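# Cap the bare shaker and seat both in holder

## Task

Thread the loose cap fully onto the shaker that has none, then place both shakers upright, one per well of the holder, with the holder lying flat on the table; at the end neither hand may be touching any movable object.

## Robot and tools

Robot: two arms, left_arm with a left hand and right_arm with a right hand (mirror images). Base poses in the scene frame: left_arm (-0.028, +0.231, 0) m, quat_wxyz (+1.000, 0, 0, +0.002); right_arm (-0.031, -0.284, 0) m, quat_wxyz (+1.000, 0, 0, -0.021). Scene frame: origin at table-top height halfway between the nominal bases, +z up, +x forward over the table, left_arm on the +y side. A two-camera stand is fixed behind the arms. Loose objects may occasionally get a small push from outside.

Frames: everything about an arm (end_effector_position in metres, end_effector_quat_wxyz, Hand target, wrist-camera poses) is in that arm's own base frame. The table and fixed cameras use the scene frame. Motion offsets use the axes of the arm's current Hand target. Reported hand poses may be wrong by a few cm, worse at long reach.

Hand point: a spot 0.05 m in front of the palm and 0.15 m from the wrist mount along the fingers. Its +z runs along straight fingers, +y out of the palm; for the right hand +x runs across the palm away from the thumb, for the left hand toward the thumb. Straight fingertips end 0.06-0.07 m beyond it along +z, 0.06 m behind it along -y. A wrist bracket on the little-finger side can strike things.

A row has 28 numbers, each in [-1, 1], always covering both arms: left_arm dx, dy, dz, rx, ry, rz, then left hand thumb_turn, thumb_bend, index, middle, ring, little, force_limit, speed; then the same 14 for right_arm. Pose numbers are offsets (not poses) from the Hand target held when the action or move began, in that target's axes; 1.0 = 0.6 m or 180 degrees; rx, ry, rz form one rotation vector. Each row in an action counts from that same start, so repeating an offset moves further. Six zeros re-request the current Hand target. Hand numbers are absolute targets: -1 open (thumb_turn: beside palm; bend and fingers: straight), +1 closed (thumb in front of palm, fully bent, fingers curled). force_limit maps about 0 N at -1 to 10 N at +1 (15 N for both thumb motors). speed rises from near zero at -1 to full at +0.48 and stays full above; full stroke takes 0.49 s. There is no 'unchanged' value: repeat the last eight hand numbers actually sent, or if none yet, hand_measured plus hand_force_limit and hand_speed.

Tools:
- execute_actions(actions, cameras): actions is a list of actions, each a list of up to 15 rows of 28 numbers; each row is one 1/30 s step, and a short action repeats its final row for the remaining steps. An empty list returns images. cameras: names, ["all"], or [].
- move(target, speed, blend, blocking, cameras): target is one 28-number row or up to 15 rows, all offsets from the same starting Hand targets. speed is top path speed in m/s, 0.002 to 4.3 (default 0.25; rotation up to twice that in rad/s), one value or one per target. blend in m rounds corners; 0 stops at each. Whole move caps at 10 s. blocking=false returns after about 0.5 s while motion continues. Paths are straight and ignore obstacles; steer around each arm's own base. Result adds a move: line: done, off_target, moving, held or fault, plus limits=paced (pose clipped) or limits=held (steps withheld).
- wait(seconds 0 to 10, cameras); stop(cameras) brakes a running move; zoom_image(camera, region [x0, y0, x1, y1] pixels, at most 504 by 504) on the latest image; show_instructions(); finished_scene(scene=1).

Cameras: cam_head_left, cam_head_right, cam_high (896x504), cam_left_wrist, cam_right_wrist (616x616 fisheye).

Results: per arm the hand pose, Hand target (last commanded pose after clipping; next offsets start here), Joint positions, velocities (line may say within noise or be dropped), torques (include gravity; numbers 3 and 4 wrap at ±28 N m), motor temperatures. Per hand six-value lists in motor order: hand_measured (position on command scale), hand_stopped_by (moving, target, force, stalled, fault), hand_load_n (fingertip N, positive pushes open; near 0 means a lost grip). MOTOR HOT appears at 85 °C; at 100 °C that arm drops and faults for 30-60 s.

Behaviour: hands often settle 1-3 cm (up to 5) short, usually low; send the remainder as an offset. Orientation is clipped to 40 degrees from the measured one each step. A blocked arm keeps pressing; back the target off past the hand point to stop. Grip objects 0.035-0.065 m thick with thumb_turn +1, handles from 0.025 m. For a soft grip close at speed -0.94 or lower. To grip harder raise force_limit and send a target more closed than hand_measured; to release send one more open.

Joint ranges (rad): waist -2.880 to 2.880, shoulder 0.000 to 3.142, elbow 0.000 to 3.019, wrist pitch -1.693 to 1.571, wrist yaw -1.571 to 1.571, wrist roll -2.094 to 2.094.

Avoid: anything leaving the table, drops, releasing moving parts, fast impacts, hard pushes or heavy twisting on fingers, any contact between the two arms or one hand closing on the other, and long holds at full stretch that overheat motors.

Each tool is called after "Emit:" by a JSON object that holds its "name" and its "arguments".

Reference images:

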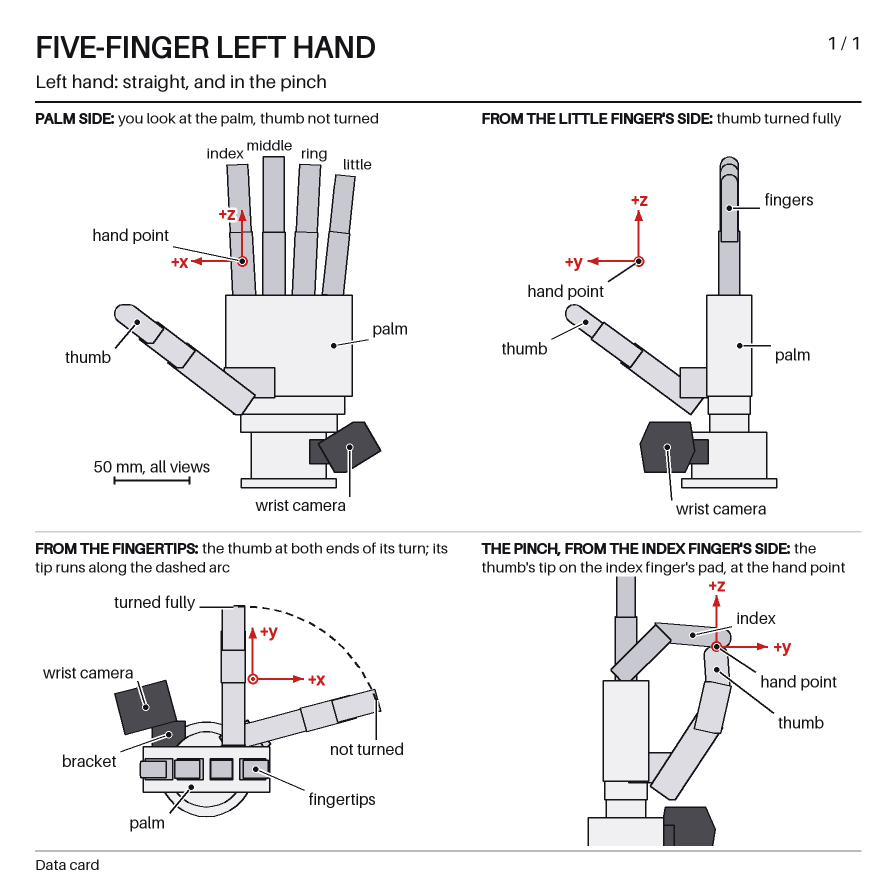

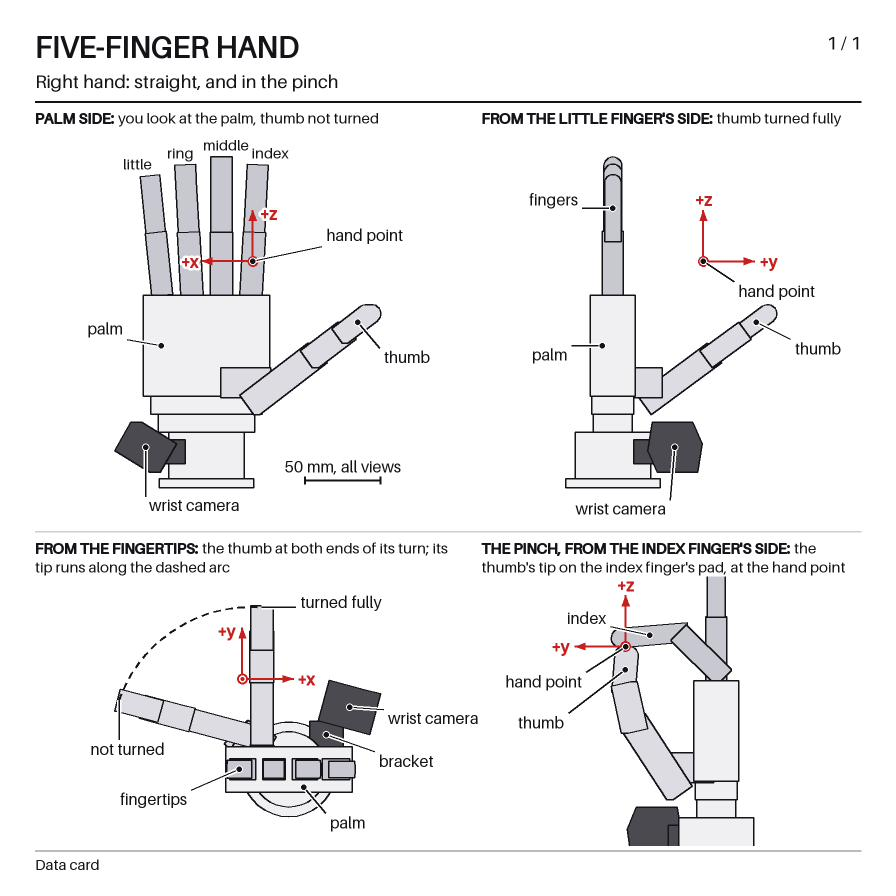

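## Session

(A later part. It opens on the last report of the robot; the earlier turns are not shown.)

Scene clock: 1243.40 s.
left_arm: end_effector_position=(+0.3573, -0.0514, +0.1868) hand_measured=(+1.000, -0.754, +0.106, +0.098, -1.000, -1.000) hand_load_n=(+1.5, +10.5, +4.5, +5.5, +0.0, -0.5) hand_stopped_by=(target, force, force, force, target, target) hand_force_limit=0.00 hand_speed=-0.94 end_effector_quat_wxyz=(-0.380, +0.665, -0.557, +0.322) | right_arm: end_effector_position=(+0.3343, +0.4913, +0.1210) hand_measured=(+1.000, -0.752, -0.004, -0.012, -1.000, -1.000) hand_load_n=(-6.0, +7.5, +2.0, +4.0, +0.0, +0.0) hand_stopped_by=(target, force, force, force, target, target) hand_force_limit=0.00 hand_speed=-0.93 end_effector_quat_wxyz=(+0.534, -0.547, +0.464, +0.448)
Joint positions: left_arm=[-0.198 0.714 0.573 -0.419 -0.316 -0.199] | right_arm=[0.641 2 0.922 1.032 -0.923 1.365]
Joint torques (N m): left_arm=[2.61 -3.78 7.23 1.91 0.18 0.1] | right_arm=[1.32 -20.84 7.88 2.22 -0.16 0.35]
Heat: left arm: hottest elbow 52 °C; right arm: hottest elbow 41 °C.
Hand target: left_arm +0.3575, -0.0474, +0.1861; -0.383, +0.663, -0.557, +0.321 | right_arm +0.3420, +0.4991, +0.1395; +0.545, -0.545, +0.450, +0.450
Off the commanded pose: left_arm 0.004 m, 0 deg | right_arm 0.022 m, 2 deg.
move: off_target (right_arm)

Emit:
{"name": "wait", "arguments": {"seconds": 0.1, "cameras": ["cam_left_wrist", "cam_right_wrist"]}}

Emit:
{"name": "zoom_image", "arguments": {"camera": "cam_right_wrist", "region": [220, 220, 440, 400]}}

Emit:
{"name": "zoom_image", "arguments": {"camera": "cam_left_wrist", "region": [160, 220, 380, 400]}}

Scene clock: 1245.57 s.
left_arm: end_effector_position=(+0.3573, -0.0514, +0.1869) hand_measured=(+1.000, -0.754, +0.106, +0.098, -1.000, -1.000) hand_load_n=(+2.0, +10.5, +4.5, +5.5, +0.0, +0.0) hand_stopped_by=(target, force, force, force, target, target) hand_force_limit=0.00 hand_speed=-0.94 end_effector_quat_wxyz=(-0.380, +0.665, -0.557, +0.322) | right_arm: end_effector_position=(+0.3343, +0.4913, +0.1210) hand_measured=(+1.000, -0.752, -0.004, -0.012, -1.000, -1.000) hand_load_n=(-6.0, +7.5, +2.0, +4.0, +0.0, +0.0) hand_stopped_by=(target, force, force, force, target, target) hand_force_limit=0.00 hand_speed=-0.93 end_effector_quat_wxyz=(+0.534, -0.547, +0.464, +0.448)
Joint positions: left_arm=[-0.198 0.714 0.573 -0.419 -0.316 -0.198] | right_arm=[0.641 2 0.922 1.032 -0.923 1.365]
Joint torques (N m): left_arm=[2.61 -3.66 7.23 1.91 0.16 0.16] | right_arm=[1.32 -20.89 7.9 2.21 -0.16 0.36]
Heat: left arm: hottest elbow 52 °C; right arm: hottest elbow 41 °C.
Hand target: left_arm +0.3576, -0.0474, +0.1862; -0.383, +0.663, -0.557, +0.321 | right_arm +0.3420, +0.4991, +0.1396; +0.545, -0.545, +0.450, +0.450
Off the commanded pose: left_arm 0.004 m, 0 deg | right_arm 0.022 m, 2 deg.
wait: 0.10 s; at rest from the start
camera_calibration:
cam_left_wrist: T_world_to_cam=[[0.532644, -0.133444, 0.835753, -0.350677], [-0.373868, -0.923017, 0.0908967, 0.0705553], [0.759285, -0.360877, -0.54153, -0.0718289], [0, 0, 0, 1]] pos_world=[0.267703, -0.00759338, 0.247769]
cam_right_wrist: T_world_to_cam=[[-0.921805, -0.000888876, -0.387653, 0.3593], [-0.339895, -0.479, 0.809339, 0.25114], [-0.186405, 0.877814, 0.441243, -0.304064], [0, 0, 0, 1]] pos_world=[0.359887, 0.387527, 0.0701922]
Images, in order (width x height): cam_left_wrist 616x616, cam_right_wrist 616x616.

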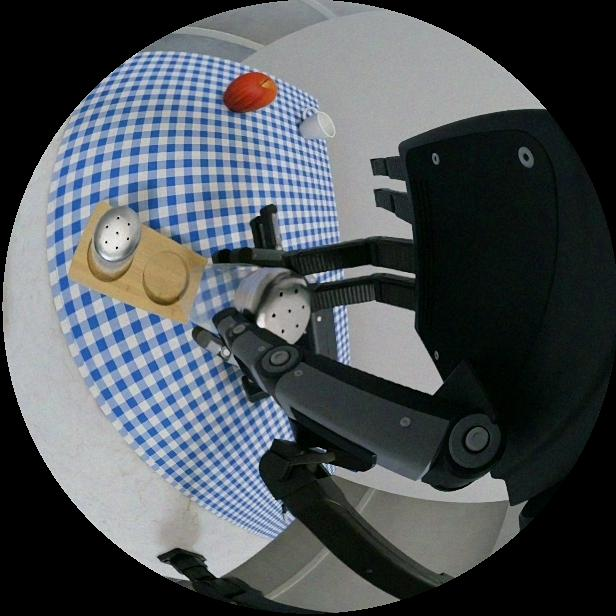

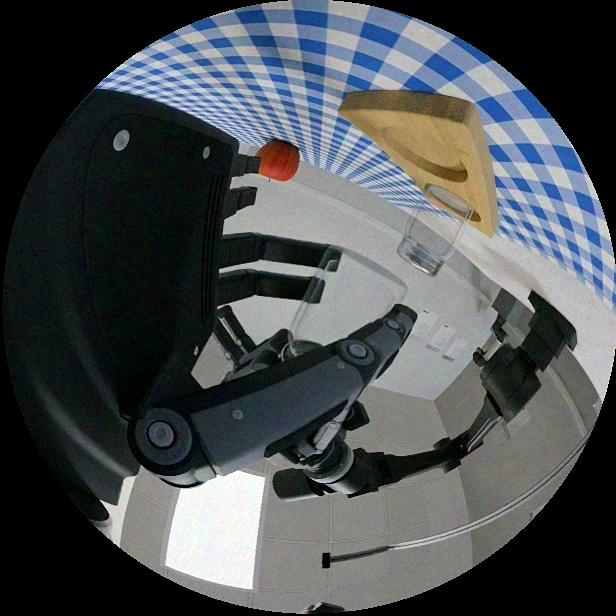

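Scaled by 2.291 from the camera's 616x616 image, which has a finer 880x880 frame.

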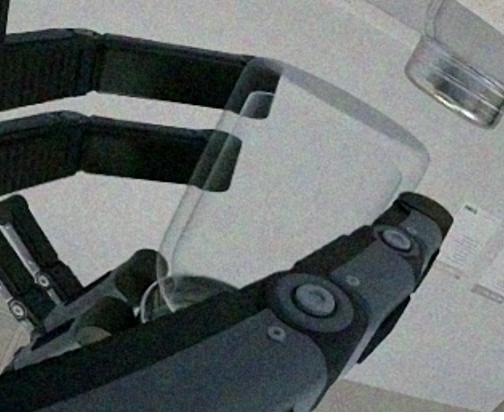

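Scaled by 2.291 from the camera's 616x616 image, which has a finer 880x880 frame.

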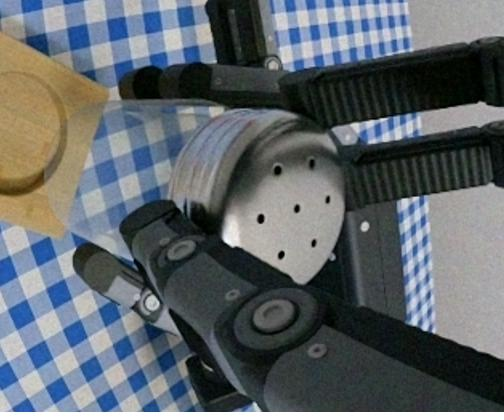

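Emit:
{"name": "zoom_image", "arguments": {"camera": "cam_right_wrist", "region": [270, 310, 350, 374]}}

Scaled by 6.300 from the camera's 616x616 image, which has a finer 880x880 frame.

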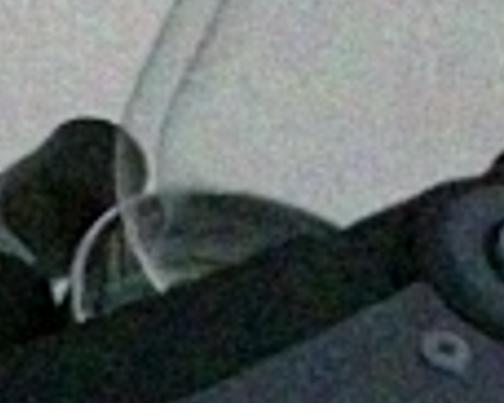

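Emit:
{"name": "move", "arguments": {"target": [0,0.0072,0.0042,0,0,0,1,-0.68,0.42,0.42,-1,-1,0,-0.94,0,0,0,0,0,0,1,-0.4,0.25,0.25,-1,-1,0,-0.93], "speed": 0.05}}

Scene clock: 1249.57 s.
left_arm: end_effector_position=(+0.3578, -0.0515, +0.1857) hand_measured=(+1.000, -0.754, +0.106, +0.098, -1.000, -1.000) hand_load_n=(+1.0, +10.5, +4.0, +5.5, +0.0, +0.0) hand_stopped_by=(target, force, force, force, target, target) hand_force_limit=0.00 hand_speed=-0.94 end_effector_quat_wxyz=(-0.381, +0.664, -0.556, +0.325) | right_arm: end_effector_position=(+0.3347, +0.4915, +0.1202) hand_measured=(+1.000, -0.752, -0.004, -0.012, -1.000, -1.000) hand_load_n=(-7.0, +7.0, +2.0, +4.5, +0.0, +0.5) hand_stopped_by=(target, force, force, force, target, target) hand_force_limit=0.00 hand_speed=-0.93 end_effector_quat_wxyz=(+0.535, -0.548, +0.464, +0.446)
Joint positions: left_arm=[-0.198 0.712 0.565 -0.405 -0.316 -0.197] | right_arm=[0.641 2 0.922 1.029 -0.921 1.358]
Joint torques (N m): left_arm=[2.67 -3.37 7.02 1.7 0.15 0.16] | right_arm=[1.38 -20.95 7.87 2.25 -0.25 0.42]
Heat: left arm: hottest elbow 52 °C; right arm: hottest elbow 41 °C.
Hand target: left_arm +0.3577, -0.0474, +0.1812; -0.383, +0.663, -0.557, +0.321 | right_arm +0.3420, +0.4991, +0.1395; +0.545, -0.545, +0.450, +0.450
Off the commanded pose: left_arm 0.006 m, 0 deg | right_arm 0.022 m, 2 deg.
move: off_target (right_arm)

Emit:
{"name": "move", "arguments": {"target": [0.0061,0.0005,-0.0009,0,0.0962,0.0556,1,-0.68,0.42,0.42,-1,-1,0,-0.94,0,0,0,0,0,0,1,-0.4,0.25,0.25,-1,-1,0,-0.93], "speed": 0.12}}

Scene clock: 1253.63 s.
left_arm: end_effector_position=(+0.3539, -0.0556, +0.1872) hand_measured=(+1.000, -0.754, +0.106, +0.098, -1.000, -1.000) hand_load_n=(+1.5, +10.5, +4.5, +5.5, +0.0, +0.0) hand_stopped_by=(target, force, force, force, target, target) hand_force_limit=0.00 hand_speed=-0.94 end_effector_quat_wxyz=(+0.323, -0.555, +0.660, -0.390) | right_arm: end_effector_position=(+0.3339, +0.4910, +0.1202) hand_measured=(+1.000, -0.752, -0.004, -0.012, -1.000, -1.000) hand_load_n=(-5.5, +7.5, +2.0, +4.0, +0.0, +0.0) hand_stopped_by=(target, force, force, force, target, target) hand_force_limit=0.00 hand_speed=-0.93 end_effector_quat_wxyz=(+0.534, -0.549, +0.462, +0.447)
Joint positions: left_arm=[0.004 0.712 0.558 -0.362 0.16 0.083] | right_arm=[0.641 2 0.922 1.029 -0.926 1.357]
Joint torques (N m): left_arm=[2.61 -1.67 7.87 1.83 0.25 0.14] | right_arm=[1.38 -20.89 7.88 2.3 -0.06 0.43]
Heat: left arm: hottest elbow 52 °C; right arm: hottest elbow 41 °C.
Hand target: left_arm +0.3576, -0.0511, +0.1812; +0.321, -0.556, +0.664, -0.383 | right_arm +0.3422, +0.4991, +0.1396; +0.545, -0.545, +0.450, +0.450
Off the commanded pose: left_arm 0.008 m, 1 deg | right_arm 0.022 m, 2 deg.
move: off_target (right_arm)

Emit:
{"name": "wait", "arguments": {"seconds": 0.1, "cameras": ["cam_left_wrist", "cam_right_wrist"]}}

Emit:
{"name": "zoom_image", "arguments": {"camera": "cam_right_wrist", "region": [250, 290, 350, 370]}}

Emit:
{"name": "zoom_image", "arguments": {"camera": "cam_left_wrist", "region": [180, 240, 330, 370]}}

Scene clock: 1256.10 s.
left_arm: end_effector_position=(+0.3538, -0.0557, +0.1872) hand_measured=(+1.000, -0.754, +0.106, +0.098, -1.000, -1.000) hand_load_n=(+1.5, +10.5, +4.5, +5.5, +0.0, +0.0) hand_stopped_by=(target, force, force, force, target, target) hand_force_limit=0.00 hand_speed=-0.94 end_effector_quat_wxyz=(+0.323, -0.555, +0.660, -0.390) | right_arm: end_effector_position=(+0.3339, +0.4910, +0.1202) hand_measured=(+1.000, -0.752, -0.004, -0.012, -1.000, -1.000) hand_load_n=(-5.5, +7.0, +2.5, +4.0, +0.0, +0.0) hand_stopped_by=(target, force, force, force, target, target) hand_force_limit=0.00 hand_speed=-0.93 end_effector_quat_wxyz=(+0.534, -0.549, +0.462, +0.447)
Joint positions: left_arm=[0.004 0.712 0.558 -0.362 0.161 0.083] | right_arm=[0.641 2 0.922 1.029 -0.926 1.357]
Joint torques (N m): left_arm=[2.67 -1.73 7.84 1.8 0.27 0.16] | right_arm=[1.32 -20.95 7.9 2.3 -0.07 0.43]
Heat: left arm: hottest elbow 52 °C; right arm: hottest elbow 41 °C.
Hand target: left_arm +0.3576, -0.0512, +0.1812; +0.321, -0.556, +0.664, -0.383 | right_arm +0.3422, +0.4991, +0.1396; +0.545, -0.545, +0.450, +0.450
Off the commanded pose: left_arm 0.008 m, 1 deg | right_arm 0.022 m, 2 deg.
wait: 0.10 s; at rest from the start
camera_calibration:
cam_left_wrist: T_world_to_cam=[[0.437578, -0.303845, 0.846288, -0.327495], [-0.669802, -0.738072, 0.0813332, 0.181989], [0.599909, -0.602435, -0.52648, -0.0303975], [0, 0, 0, 1]] pos_world=[0.283437, 0.0165007, 0.24635]
cam_right_wrist: T_world_to_cam=[[-0.919534, -0.00368688, -0.392993, 0.359755], [-0.343405, -0.478757, 0.808, 0.252663], [-0.191127, 0.87794, 0.438968, -0.301771], [0, 0, 0, 1]] pos_world=[0.359896, 0.387227, 0.0696974]
Images, in order (width x height): cam_left_wrist 616x616, cam_right_wrist 616x616.

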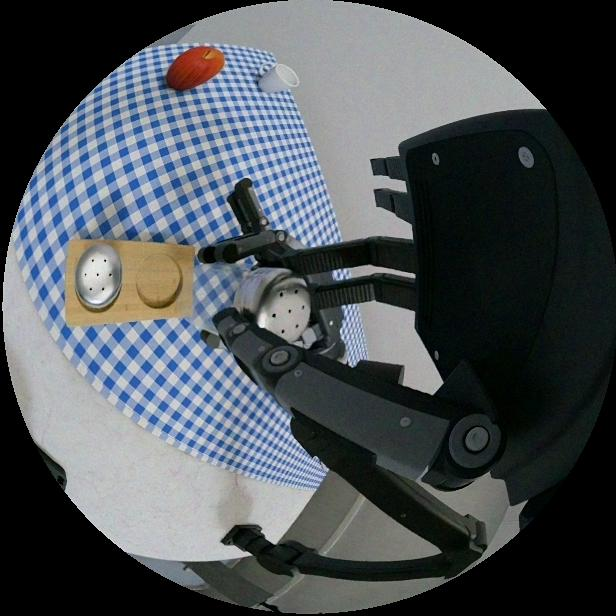

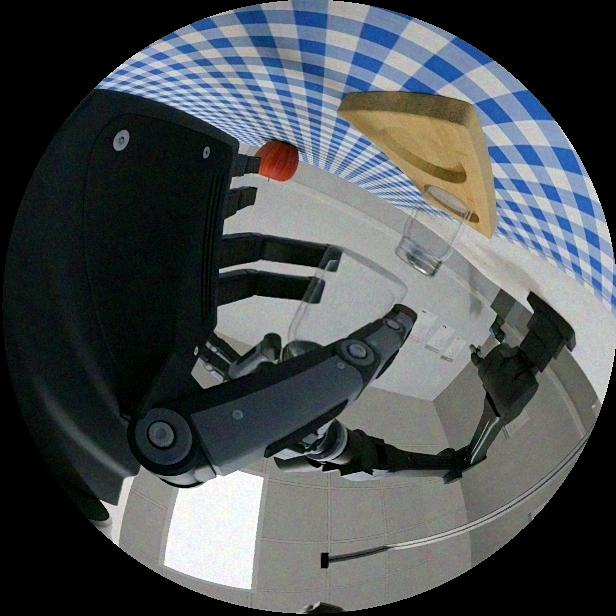

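Scaled by 5.040 from the camera's 616x616 image, which has a finer 880x880 frame.

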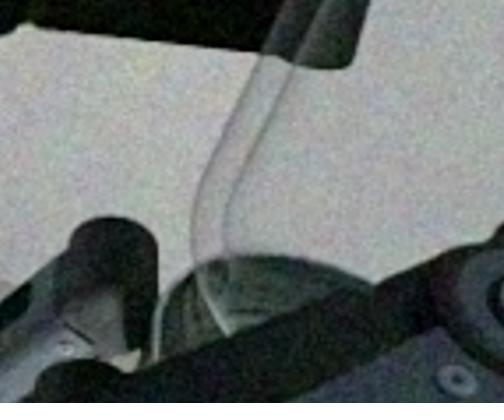

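Scaled by 3.360 from the camera's 616x616 image, which has a finer 880x880 frame.

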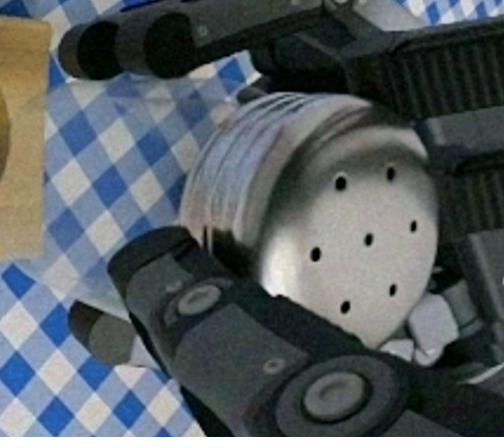

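Emit:
{"name": "move", "arguments": {"target": [[0.0062,0.0013,-0.0023,0,0.0962,0.0556,1,-0.68,0.42,0.42,-1,-1,0,-0.94,0,0,0,0,0,0,1,-0.4,0.25,0.25,-1,-1,0,-0.93],[0.008,0.0054,-0.0093,0,0.1925,0.1111,1,-0.68,0.42,0.42,-1,-1,0,-0.94,0,0,0,0,0,0,1,-0.4,0.25,0.25,-1,-1,0,-0.93]], "speed": 0.12, "blend": [0.002, 0], "cameras": ["cam_left_wrist", "cam_right_wrist"]}}

Emit:
{"name": "zoom_image", "arguments": {"camera": "cam_right_wrist", "region": [250, 290, 350, 370]}}

Scene clock: 1266.40 s.
left_arm: end_effector_position=(+0.3441, -0.0601, +0.1824) hand_measured=(+1.000, -0.754, +0.106, +0.098, -1.000, -1.000) hand_load_n=(+3.0, +10.5, +4.0, +5.0, +0.0, +0.0) hand_stopped_by=(target, force, force, force, target, target) hand_force_limit=0.00 hand_speed=-0.94 end_effector_quat_wxyz=(+0.175, -0.293, +0.812, -0.474) | right_arm: end_effector_position=(+0.3333, +0.4905, +0.1183) hand_measured=(+1.000, -0.752, -0.004, -0.012, -1.000, -1.000) hand_load_n=(-6.0, +7.5, +1.0, +4.0, +0.0, +0.0) hand_stopped_by=(target, force, force, force, target, target) hand_force_limit=0.00 hand_speed=-0.93 end_effector_quat_wxyz=(+0.536, -0.553, +0.459, +0.444)
Joint positions: left_arm=[0.237 0.985 0.732 -0.645 0.895 0.781] | right_arm=[0.64 2.002 0.922 1.027 -0.929 1.342]
Joint torques (N m): left_arm=[2.37 -3.6 8.73 0.69 0.41 0.21] | right_arm=[1.38 -21.01 7.86 2.33 0.04 0.57]
Heat: left arm: hottest elbow 52 °C; right arm: hottest elbow 41 °C.
Hand target: left_arm +0.3504, -0.0547, +0.1812; +0.171, -0.296, +0.814, -0.470 | right_arm +0.3420, +0.4991, +0.1395; +0.545, -0.545, +0.450, +0.450
Off the commanded pose: left_arm 0.008 m, 1 deg | right_arm 0.025 m, 2 deg.
move: off_target (right_arm)
camera_calibration:
cam_left_wrist: T_world_to_cam=[[0.134464, -0.522025, 0.842265, -0.228638], [-0.98786, -0.137347, 0.0725816, 0.319781], [0.077793, -0.841799, -0.534156, 0.136852], [0, 0, 0, 1]] pos_world=[0.335997, 0.0397679, 0.242464]
cam_right_wrist: T_world_to_cam=[[-0.914717, -0.00745988, -0.404027, 0.360068], [-0.351602, -0.478108, 0.804853, 0.256559], [-0.199173, 0.878269, 0.434711, -0.297492], [0, 0, 0, 1]] pos_world=[0.360315, 0.386627, 0.0683078]
Images, in order (width x height): cam_left_wrist 616x616, cam_right_wrist 616x616.

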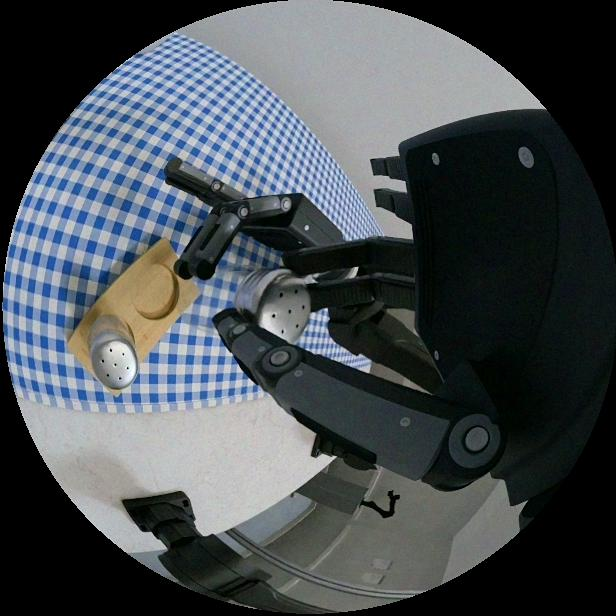

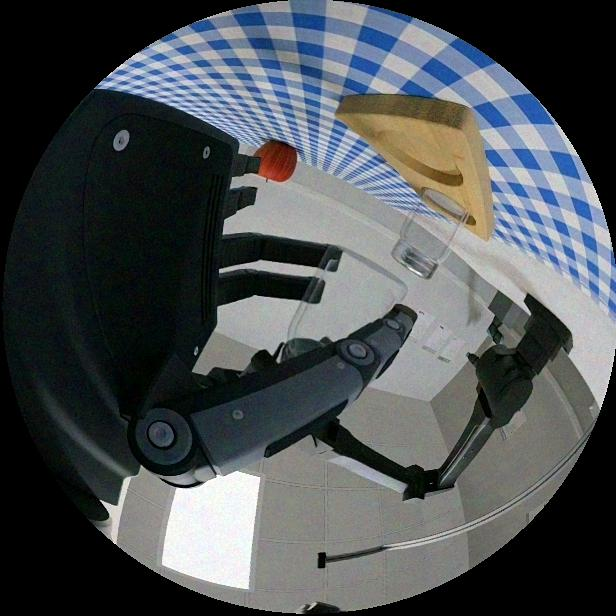

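Scaled by 5.040 from the camera's 616x616 image, which has a finer 880x880 frame.

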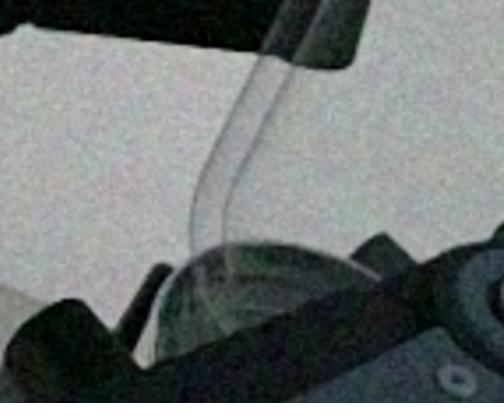

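Emit:
{"name": "move", "arguments": {"target": [[0.0051,0.0052,-0.0022,0,0.0962,0.0556,1,-0.68,0.42,0.42,-1,-1,0,-0.94,0,0,0,0,0,0,1,-0.4,0.25,0.25,-1,-1,0,-0.93]], "speed": 0.12, "cameras": ["cam_left_wrist", "cam_right_wrist"]}}

Emit:
{"name": "zoom_image", "arguments": {"camera": "cam_right_wrist", "region": [250, 290, 350, 370]}}

Scene clock: 1273.17 s.
left_arm: end_effector_position=(+0.3385, -0.0596, +0.1814) hand_measured=(+1.000, -0.754, +0.106, +0.098, -1.000, -1.000) hand_load_n=(+3.0, +10.5, +4.0, +5.0, +0.0, +0.0) hand_stopped_by=(target, force, force, force, target, target) hand_force_limit=0.00 hand_speed=-0.94 end_effector_quat_wxyz=(+0.089, -0.151, +0.851, -0.495) | right_arm: end_effector_position=(+0.3329, +0.4904, +0.1183) hand_measured=(+1.000, -0.752, -0.004, -0.012, -1.000, -1.000) hand_load_n=(-6.0, +7.5, +0.5, +4.0, +0.0, +0.0) hand_stopped_by=(target, force, force, force, target, target) hand_force_limit=0.00 hand_speed=-0.93 end_effector_quat_wxyz=(+0.535, -0.553, +0.458, +0.444)
Joint positions: left_arm=[0.252 1.203 0.923 -1.112 1.045 1.369] | right_arm=[0.64 2.002 0.922 1.027 -0.931 1.342]
Joint torques (N m): left_arm=[2.02 -5.83 8.14 0.38 0.48 0.19] | right_arm=[1.44 -21.01 7.83 2.35 0.11 0.57]
Heat: left arm: hottest elbow 52 °C; right arm: hottest elbow 41 °C.
Hand target: left_arm +0.3465, -0.0547, +0.1792; +0.087, -0.150, +0.853, -0.492 | right_arm +0.3420, +0.4991, +0.1395; +0.545, -0.545, +0.450, +0.450
Off the commanded pose: left_arm 0.010 m, 1 deg | right_arm 0.025 m, 2 deg.
move: off_target (right_arm)
camera_calibration:
cam_left_wrist: T_world_to_cam=[[-0.0463464, -0.540208, 0.840254, -0.166231], [-0.975764, 0.204569, 0.0776986, 0.329711], [-0.213863, -0.816289, -0.536596, 0.237996], [0, 0, 0, 1]] pos_world=[0.364915, 0.037026, 0.241766]
cam_right_wrist: T_world_to_cam=[[-0.914738, -0.0091273, -0.403945, 0.360533], [-0.350638, -0.47883, 0.804844, 0.256423], [-0.200767, 0.87786, 0.434803, -0.296806], [0, 0, 0, 1]] pos_world=[0.360116, 0.386628, 0.0683077]
Images, in order (width x height): cam_left_wrist 616x616, cam_right_wrist 616x616.

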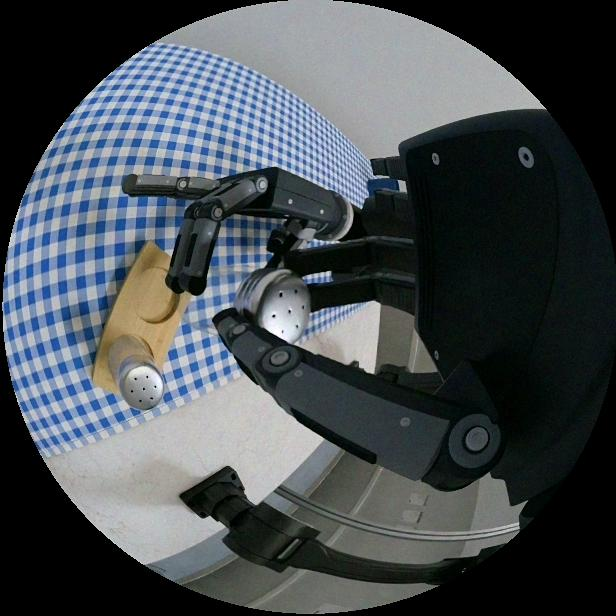

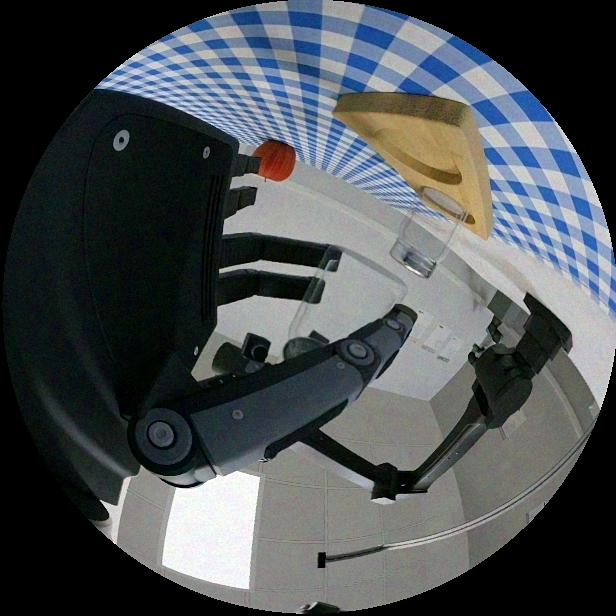

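Scaled by 5.040 from the camera's 616x616 image, which has a finer 880x880 frame.

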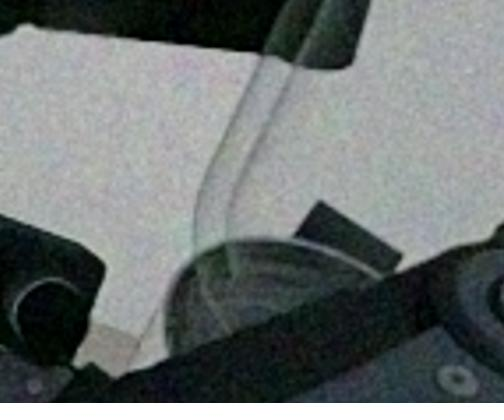

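Emit:
{"name": "execute_actions", "arguments": {"actions": [[[0,0,0,0,0,0,1,-1,-0.4,-0.4,-1,-1,0,-0.8,0,0,0,0,0,0,1,-0.4,0.25,0.25,-1,-1,0,-0.93]]]}}

Scene clock: 1278.70 s.
left_arm: end_effector_position=(+0.3388, -0.0588, +0.1746) hand_measured=(+1.000, -1.000, -0.400, -0.400, -1.000, -1.000) hand_load_n=(+0.0, +0.0, +0.0, +0.0, +0.0, +0.0) hand_stopped_by=(target, target, target, target, target, target) hand_force_limit=0.00 hand_speed=-0.80 end_effector_quat_wxyz=(+0.080, -0.154, +0.852, -0.494) | right_arm: end_effector_position=(+0.3341, +0.4909, +0.1218) hand_measured=(+1.000, -0.752, -0.004, -0.012, -1.000, -1.000) hand_load_n=(-3.0, +6.5, +2.5, +4.0, +0.0, +0.0) hand_stopped_by=(target, force, force, force, target, target) hand_force_limit=0.00 hand_speed=-0.93 end_effector_quat_wxyz=(+0.534, -0.549, +0.461, +0.448)
Joint positions: left_arm=[0.252 1.224 0.923 -1.117 1.041 1.377] | right_arm=[0.64 1.998 0.923 1.027 -0.929 1.358]
Joint torques (N m): left_arm=[2.08 -7.47 8.17 0.29 0.64 0.14] | right_arm=[1.44 -20.6 7.79 2.35 0.04 0.42]
Heat: left arm: hottest elbow 52 °C; right arm: hottest elbow 41 °C.
Hand target: left_arm +0.3464, -0.0547, +0.1792; +0.087, -0.150, +0.853, -0.492 | right_arm +0.3420, +0.4991, +0.1395; +0.545, -0.545, +0.450, +0.450
Off the commanded pose: left_arm 0.010 m, 1 deg | right_arm 0.021 m, 2 deg.

Emit:
{"name": "move", "arguments": {"target": [[0,-0.0866,-0.05,0,0,0,1,-1,-0.4,-0.4,-1,-1,0,-0.8,0,0,0,0,0,0,1,-0.4,0.25,0.25,-1,-1,0,-0.93],[-0.0067,-0.0905,-0.0433,0,-0.2406,-0.1389,1,-1,-0.4,-0.4,-1,-1,0,-0.8,0,0,0,0,0,0,1,-0.4,0.25,0.25,-1,-1,0,-0.93],[-0.0208,-0.0832,-0.0563,0,-0.4811,-0.2778,1,-1,-0.4,-0.4,-1,-1,0,-0.8,0,0,0,0,0,0,1,-0.4,0.25,0.25,-1,-1,0,-0.93],[-0.0297,-0.0832,-0.0753,0,-0.6351,-0.3667,1,-1,-0.4,-0.4,-1,-1,0,-0.8,0,0,0,0,0,0,1,-0.4,0.25,0.25,-1,-1,0,-0.93],[-0.0272,-0.0552,-0.0473,0,-0.5774,-0.3333,1,-1,-0.4,-0.4,-1,-1,0,-0.8,0,0,0,0,0,0,1,-0.4,0.25,0.25,-1,-1,0,-0.93]], "speed": [0.1, 0.3, 0.3, 0.3, 0.12], "blend": [0.005, 0.01, 0.01, 0, 0], "cameras": ["cam_left_wrist", "cam_right_wrist"]}}

Emit:
{"name": "zoom_image", "arguments": {"camera": "cam_right_wrist", "region": [250, 290, 350, 370]}}

Emit:
{"name": "zoom_image", "arguments": {"camera": "cam_left_wrist", "region": [160, 240, 320, 380]}}

Scene clock: 1291.40 s.
left_arm: end_effector_position=(+0.3578, -0.0409, +0.2125) hand_measured=(+1.000, -1.000, -0.400, -0.400, -1.000, -1.000) hand_load_n=(+0.0, +0.0, +0.0, +0.0, +0.0, +0.0) hand_stopped_by=(target, target, target, target, target, target) hand_force_limit=0.00 hand_speed=-0.80 end_effector_quat_wxyz=(-0.472, +0.813, -0.301, +0.158) | right_arm: end_effector_position=(+0.3341, +0.4909, +0.1218) hand_measured=(+1.000, -0.752, -0.004, -0.012, -1.000, -1.000) hand_load_n=(-2.5, +6.5, +2.5, +4.0, +0.0, +0.0) hand_stopped_by=(target, force, force, force, target, target) hand_force_limit=0.00 hand_speed=-0.93 end_effector_quat_wxyz=(+0.534, -0.549, +0.461, +0.448)
Joint positions: left_arm=[-0.477 1.014 0.871 -1.1 -1.009 -1.158] | right_arm=[0.64 1.998 0.923 1.027 -0.929 1.358]
Joint torques (N m): left_arm=[1.61 -7.65 7.32 1.13 -0.51 0.16] | right_arm=[1.44 -20.6 7.83 2.39 0.04 0.43]
Heat: left arm: hottest elbow 52 °C; right arm: hottest elbow 40 °C.
Hand target: left_arm +0.3590, -0.0416, +0.2221; -0.470, +0.814, -0.296, +0.171 | right_arm +0.3420, +0.4991, +0.1395; +0.545, -0.545, +0.450, +0.450
Off the commanded pose: left_arm 0.010 m, 2 deg | right_arm 0.021 m, 2 deg.
move: off_target (right_arm)
camera_calibration:
cam_left_wrist: T_world_to_cam=[[0.512611, 0.225975, 0.828351, -0.347511], [0.315072, -0.946951, 0.0633517, -0.163595], [0.798724, 0.228516, -0.556616, -0.0413666], [0, 0, 0, 1]] pos_world=[0.262722, -0.0669353, 0.2752]
cam_right_wrist: T_world_to_cam=[[-0.919401, -0.00531149, -0.393285, 0.361408], [-0.342588, -0.480402, 0.807371, 0.251964], [-0.193223, 0.877032, 0.439862, -0.301205], [0, 0, 0, 1]] pos_world=[0.360399, 0.38713, 0.0711967]
Images, in order (width x height): cam_left_wrist 616x616, cam_right_wrist 616x616.

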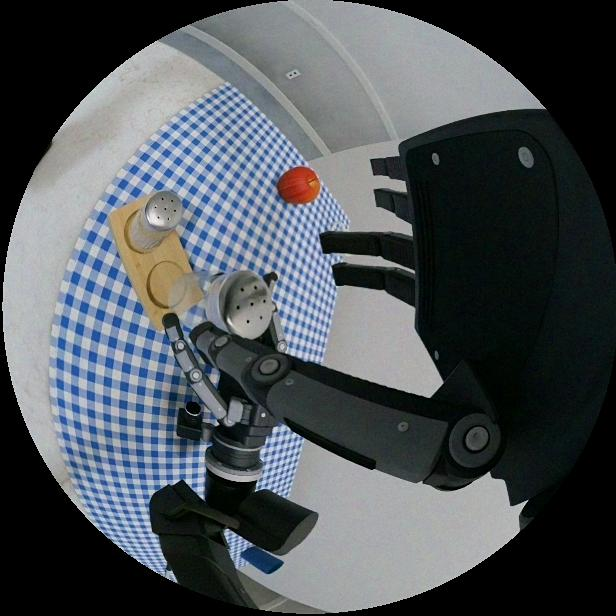

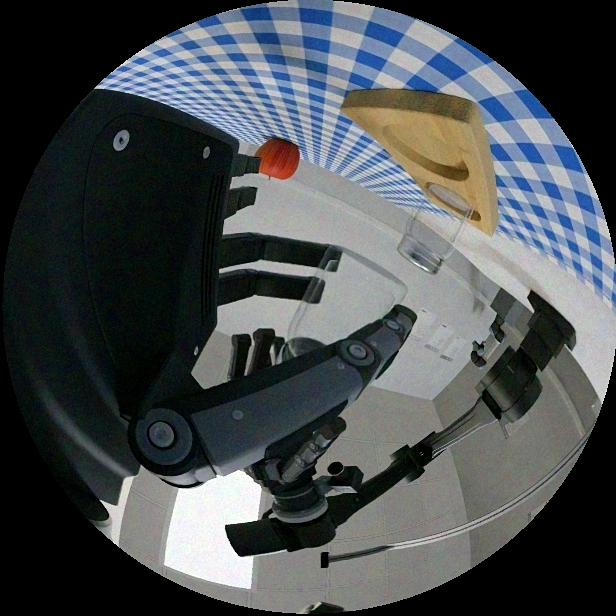

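Scaled by 5.040 from the camera's 616x616 image, which has a finer 880x880 frame.

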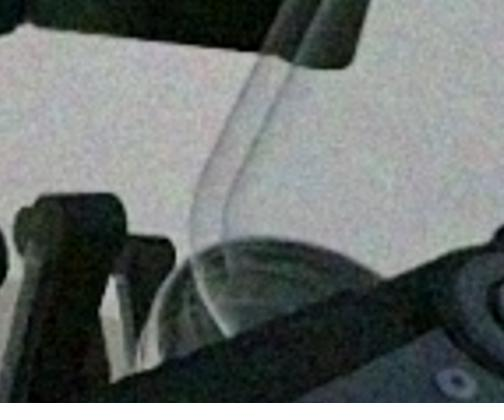

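Scaled by 3.150 from the camera's 616x616 image, which has a finer 880x880 frame.

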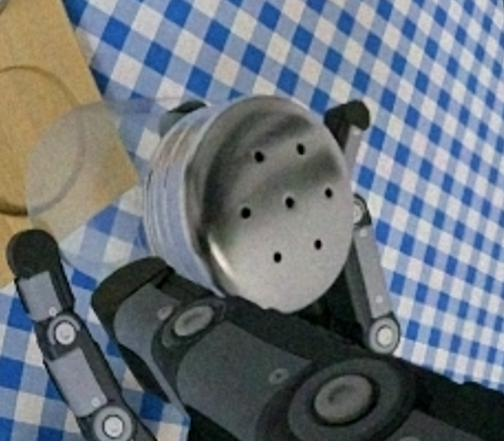

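Emit:
{"name": "move", "arguments": {"target": [0.0021,0.0421,0.0275,0,0,0,1,-1,-0.4,-0.4,-1,-1,0,-0.8,0,0,0,0,0,0,1,-0.4,0.25,0.25,-1,-1,0,-0.93], "speed": 0.06, "cameras": ["cam_left_wrist"]}}

Emit:
{"name": "zoom_image", "arguments": {"camera": "cam_left_wrist", "region": [160, 230, 340, 380]}}

Scene clock: 1298.07 s.
left_arm: end_effector_position=(+0.3579, -0.0413, +0.1879) hand_measured=(+1.000, -1.000, -0.400, -0.400, -1.000, -1.000) hand_load_n=(-0.5, +0.0, +0.0, +0.0, +0.0, +0.5) hand_stopped_by=(target, target, target, target, target, target) hand_force_limit=0.00 hand_speed=-0.80 end_effector_quat_wxyz=(-0.471, +0.813, -0.299, +0.166) | right_arm: end_effector_position=(+0.3341, +0.4909, +0.1218) hand_measured=(+1.000, -0.752, -0.004, -0.012, -1.000, -1.000) hand_load_n=(-2.5, +7.0, +2.5, +4.5, +0.0, +0.0) hand_stopped_by=(target, force, force, force, target, target) hand_force_limit=0.00 hand_speed=-0.93 end_effector_quat_wxyz=(+0.534, -0.549, +0.461, +0.448)
Joint positions: left_arm=[-0.477 1.014 0.801 -1.006 -1.007 -1.149] | right_arm=[0.64 1.998 0.923 1.027 -0.929 1.358]
Joint torques (N m): left_arm=[1.96 -6.36 7.21 1.01 -0.5 0.14] | right_arm=[1.38 -20.54 7.8 2.39 0.04 0.42]
Heat: left arm: hottest elbow 51 °C; right arm: hottest elbow 40 °C.
Hand target: left_arm +0.3611, -0.0411, +0.1919; -0.470, +0.814, -0.297, +0.171 | right_arm +0.3420, +0.4991, +0.1395; +0.545, -0.545, +0.450, +0.450
Off the commanded pose: left_arm 0.005 m, 1 deg | right_arm 0.021 m, 2 deg.
move: off_target (right_arm)
camera_calibration:
cam_left_wrist: T_world_to_cam=[[0.501004, 0.230194, 0.834269, -0.323905], [0.309206, -0.947963, 0.0758771, -0.162723], [0.808323, 0.219946, -0.546111, -0.0607761], [0, 0, 0, 1]] pos_world=[0.261719, -0.0663273, 0.24938]
Images, in order (width x height): cam_left_wrist 616x616.

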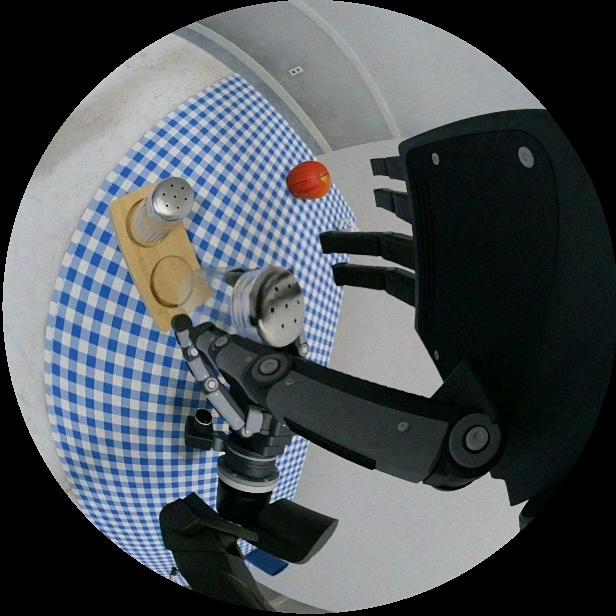

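Scaled by 2.800 from the camera's 616x616 image, which has a finer 880x880 frame.

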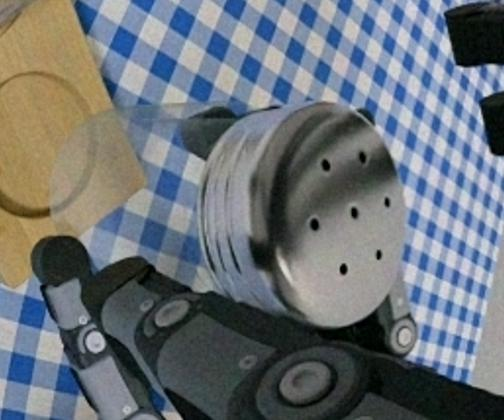

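Emit:
{"name": "move", "arguments": {"target": [0,0.0051,0.0029,0,0,0,1,-1,-0.4,-0.4,-1,-1,0,-0.8,0,0,0,0,0,0,1,-0.4,0.25,0.25,-1,-1,0,-0.93], "speed": 0.05}}

Scene clock: 1303.77 s.
left_arm: end_effector_position=(+0.3577, -0.0412, +0.1851) hand_measured=(+1.000, -1.000, -0.400, -0.400, -1.000, -1.000) hand_load_n=(+0.0, +0.0, +0.0, +0.0, +0.0, +0.0) hand_stopped_by=(target, target, target, target, target, target) hand_force_limit=0.00 hand_speed=-0.80 end_effector_quat_wxyz=(-0.471, +0.813, -0.298, +0.167) | right_arm: end_effector_position=(+0.3341, +0.4909, +0.1218) hand_measured=(+1.000, -0.752, -0.004, -0.012, -1.000, -1.000) hand_load_n=(-2.5, +7.0, +2.5, +4.5, +0.0, +0.0) hand_stopped_by=(target, force, force, force, target, target) hand_force_limit=0.00 hand_speed=-0.93 end_effector_quat_wxyz=(+0.534, -0.549, +0.461, +0.448)
Joint positions: left_arm=[-0.477 1.014 0.793 -0.996 -1.007 -1.148] | right_arm=[0.64 1.998 0.923 1.027 -0.929 1.358]
Joint torques (N m): left_arm=[2.02 -6.12 7.24 1.29 -0.5 0.13] | right_arm=[1.44 -20.6 7.8 2.39 0.04 0.42]
Heat: left arm: hottest elbow 51 °C; right arm: hottest elbow 40 °C.
Hand target: left_arm +0.3610, -0.0411, +0.1884; -0.470, +0.814, -0.296, +0.171 | right_arm +0.3420, +0.4991, +0.1395; +0.545, -0.545, +0.450, +0.450
Off the commanded pose: left_arm 0.005 m, 1 deg | right_arm 0.021 m, 2 deg.
move: off_target (right_arm)

Emit:
{"name": "execute_actions", "arguments": {"actions": [[[0,0,0,0,0,0,1,-0.7,0.4,0.4,-1,-1,0,-0.94,0,0,0,0,0,0,1,-0.4,0.25,0.25,-1,-1,0,-0.93]],[[0,0,0,0,0,0,1,-0.7,0.4,0.4,-1,-1,0,-0.94,0,0,0,0,0,0,1,-0.4,0.25,0.25,-1,-1,0,-0.93]],[[0,0,0,0,0,0,1,-0.7,0.4,0.4,-1,-1,0,-0.94,0,0,0,0,0,0,1,-0.4,0.25,0.25,-1,-1,0,-0.93]],[[0,0,0,0,0,0,1,-0.7,0.4,0.4,-1,-1,0,-0.94,0,0,0,0,0,0,1,-0.4,0.25,0.25,-1,-1,0,-0.93]]], "cameras": ["cam_left_wrist", "cam_right_wrist"]}}

Emit:
{"name": "zoom_image", "arguments": {"camera": "cam_right_wrist", "region": [220, 220, 440, 400]}}

Scene clock: 1308.43 s.
left_arm: end_effector_position=(+0.3576, -0.0415, +0.1849) hand_measured=(+1.000, -0.756, +0.094, +0.078, -1.000, -1.000) hand_load_n=(+0.5, +9.0, +5.5, +2.5, +0.0, +0.0) hand_stopped_by=(target, force, force, force, target, target) hand_force_limit=0.00 hand_speed=-0.94 end_effector_quat_wxyz=(-0.470, +0.814, -0.299, +0.167) | right_arm: end_effector_position=(+0.3345, +0.4911, +0.1220) hand_measured=(+1.000, -0.752, -0.004, -0.012, -1.000, -1.000) hand_load_n=(-2.5, +7.0, +2.5, +4.0, +0.0, +0.0) hand_stopped_by=(target, force, force, force, target, target) hand_force_limit=0.00 hand_speed=-0.93 end_effector_quat_wxyz=(+0.534, -0.548, +0.463, +0.448)
Joint positions: left_arm=[-0.477 1.014 0.793 -0.996 -1.005 -1.147] | right_arm=[0.64 1.998 0.923 1.027 -0.927 1.361]
Joint torques (N m): left_arm=[2.02 -6.07 7.23 1.18 -0.59 0.12] | right_arm=[1.44 -20.66 7.82 2.39 -0.03 0.39]
Heat: left arm: hottest elbow 51 °C; right arm: hottest elbow 40 °C.
Hand target: left_arm +0.3610, -0.0410, +0.1884; -0.470, +0.814, -0.297, +0.171 | right_arm +0.3420, +0.4991, +0.1395; +0.545, -0.545, +0.450, +0.450
Off the commanded pose: left_arm 0.005 m, 1 deg | right_arm 0.021 m, 2 deg.
camera_calibration:
cam_left_wrist: T_world_to_cam=[[0.501232, 0.231007, 0.833908, -0.321168], [0.307804, -0.948274, 0.0776791, -0.162499], [0.808717, 0.217745, -0.54641, -0.0623479], [0, 0, 0, 1]] pos_world=[0.261419, -0.0663251, 0.24638]
cam_right_wrist: T_world_to_cam=[[-0.92044, -0.00352465, -0.390867, 0.361044], [-0.341428, -0.479593, 0.808342, 0.251164], [-0.190306, 0.877484, 0.440234, -0.302569], [0, 0, 0, 1]] pos_world=[0.360493, 0.387229, 0.071295]
Images, in order (width x height): cam_left_wrist 616x616, cam_right_wrist 616x616.

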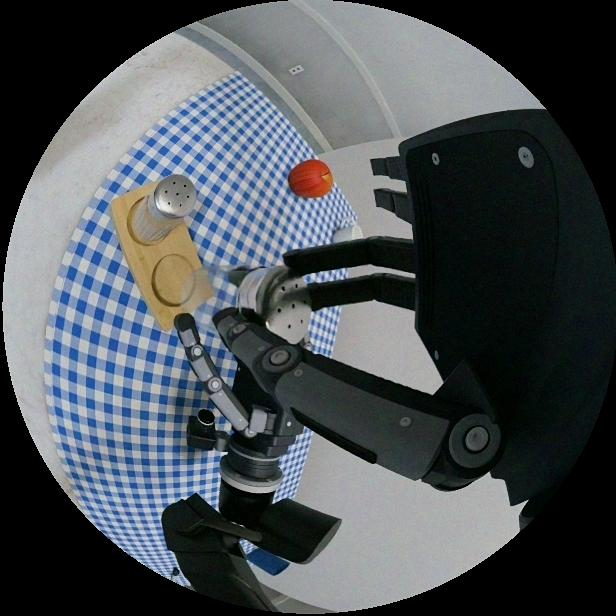

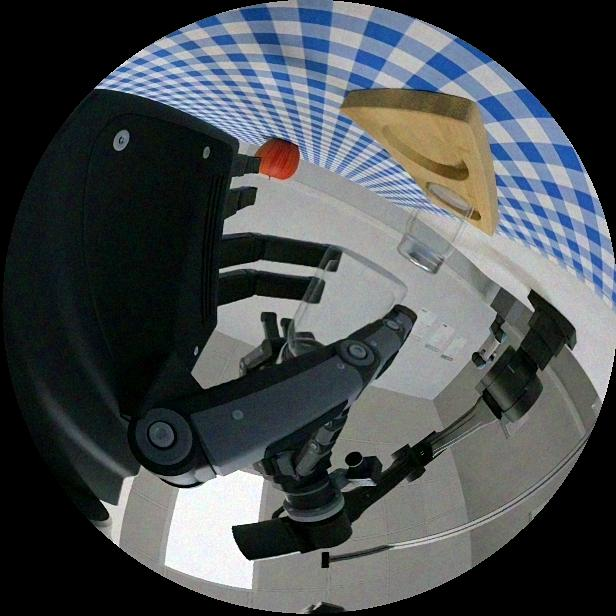

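Scaled by 2.291 from the camera's 616x616 image, which has a finer 880x880 frame.

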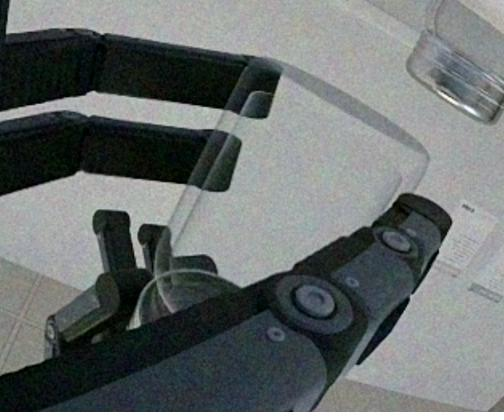

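Emit:
{"name": "move", "arguments": {"target": [[0.0006,0.0033,-0.0027,0,0.0962,0.0556,1,-0.7,0.4,0.4,-1,-1,0,-0.94,0,0,0,0,0,0,1,-0.4,0.25,0.25,-1,-1,0,-0.93],[0.0027,0.0088,-0.0078,0,0.1925,0.1111,1,-0.7,0.4,0.4,-1,-1,0,-0.94,0,0,0,0,0,0,1,-0.4,0.25,0.25,-1,-1,0,-0.93],[0.0065,0.0128,-0.0112,0,0.2887,0.1667,1,-0.7,0.4,0.4,-1,-1,0,-0.94,0,0,0,0,0,0,1,-0.4,0.25,0.25,-1,-1,0,-0.93]], "speed": 0.12, "blend": [0.002, 0.002, 0], "cameras": ["cam_right_wrist"]}}

Emit:
{"name": "zoom_image", "arguments": {"camera": "cam_right_wrist", "region": [250, 290, 350, 370]}}

Scene clock: 1320.93 s.
left_arm: end_effector_position=(+0.3533, -0.0557, +0.1879) hand_measured=(+1.000, -0.756, +0.094, +0.078, -1.000, -1.000) hand_load_n=(+1.0, +8.0, +6.5, +2.0, +0.0, +0.0) hand_stopped_by=(target, force, force, force, target, target) hand_force_limit=0.00 hand_speed=-0.94 end_effector_quat_wxyz=(+0.319, -0.557, +0.661, -0.388) | right_arm: end_effector_position=(+0.3342, +0.4910, +0.1220) hand_measured=(+1.000, -0.752, -0.004, -0.012, -1.000, -1.000) hand_load_n=(-4.0, +7.0, +1.5, +4.0, +0.0, +0.0) hand_stopped_by=(target, force, force, force, target, target) hand_force_limit=0.00 hand_speed=-0.93 end_effector_quat_wxyz=(+0.534, -0.548, +0.462, +0.448)
Joint positions: left_arm=[0.004 0.715 0.565 -0.376 0.161 0.081] | right_arm=[0.64 1.998 0.923 1.027 -0.929 1.361]
Joint torques (N m): left_arm=[2.73 -2.02 7.99 1.94 0.28 0.2] | right_arm=[1.38 -20.6 7.8 2.39 0.03 0.39]
Heat: left arm: hottest elbow 51 °C; right arm: hottest elbow 40 °C.
Hand target: left_arm +0.3578, -0.0509, +0.1851; +0.322, -0.556, +0.664, -0.383 | right_arm +0.3420, +0.4991, +0.1395; +0.545, -0.545, +0.450, +0.450
Off the commanded pose: left_arm 0.007 m, 1 deg | right_arm 0.021 m, 2 deg.
move: off_target (right_arm)
camera_calibration:
cam_right_wrist: T_world_to_cam=[[-0.920453, -0.00497491, -0.390821, 0.361517], [-0.340606, -0.480245, 0.808302, 0.25109], [-0.191711, 0.87712, 0.440349, -0.30195], [0, 0, 0, 1]] pos_world=[0.360395, 0.38723, 0.0712948]
Images, in order (width x height): cam_right_wrist 616x616.

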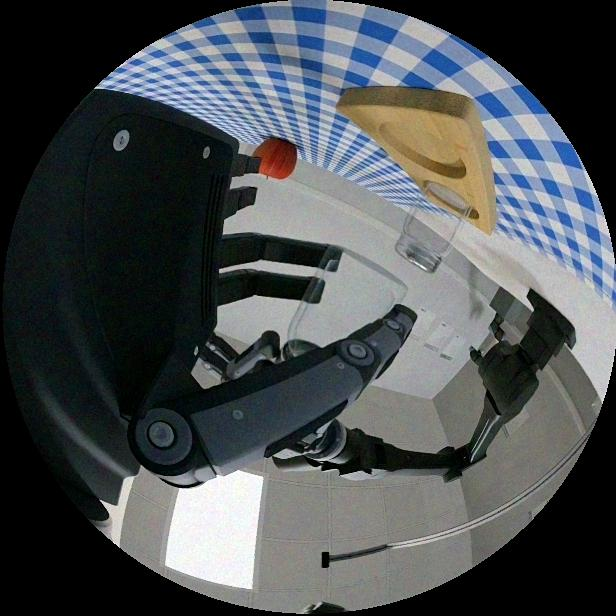

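Scaled by 5.040 from the camera's 616x616 image, which has a finer 880x880 frame.

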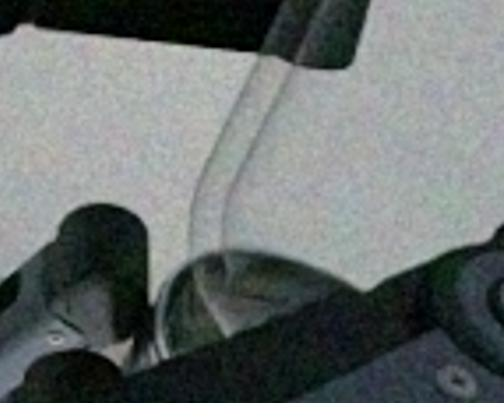

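Emit:
{"name": "zoom_image", "arguments": {"camera": "cam_right_wrist", "region": [220, 220, 440, 400]}}

Emit:
{"name": "zoom_image", "arguments": {"camera": "cam_right_wrist", "region": [300, 230, 400, 310]}}

Scaled by 2.291 from the camera's 616x616 image, which has a finer 880x880 frame.

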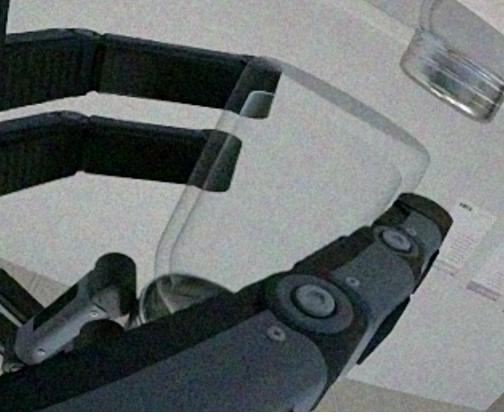

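Scaled by 5.040 from the camera's 616x616 image, which has a finer 880x880 frame.

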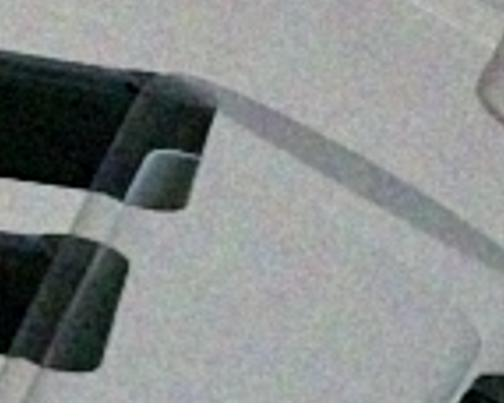

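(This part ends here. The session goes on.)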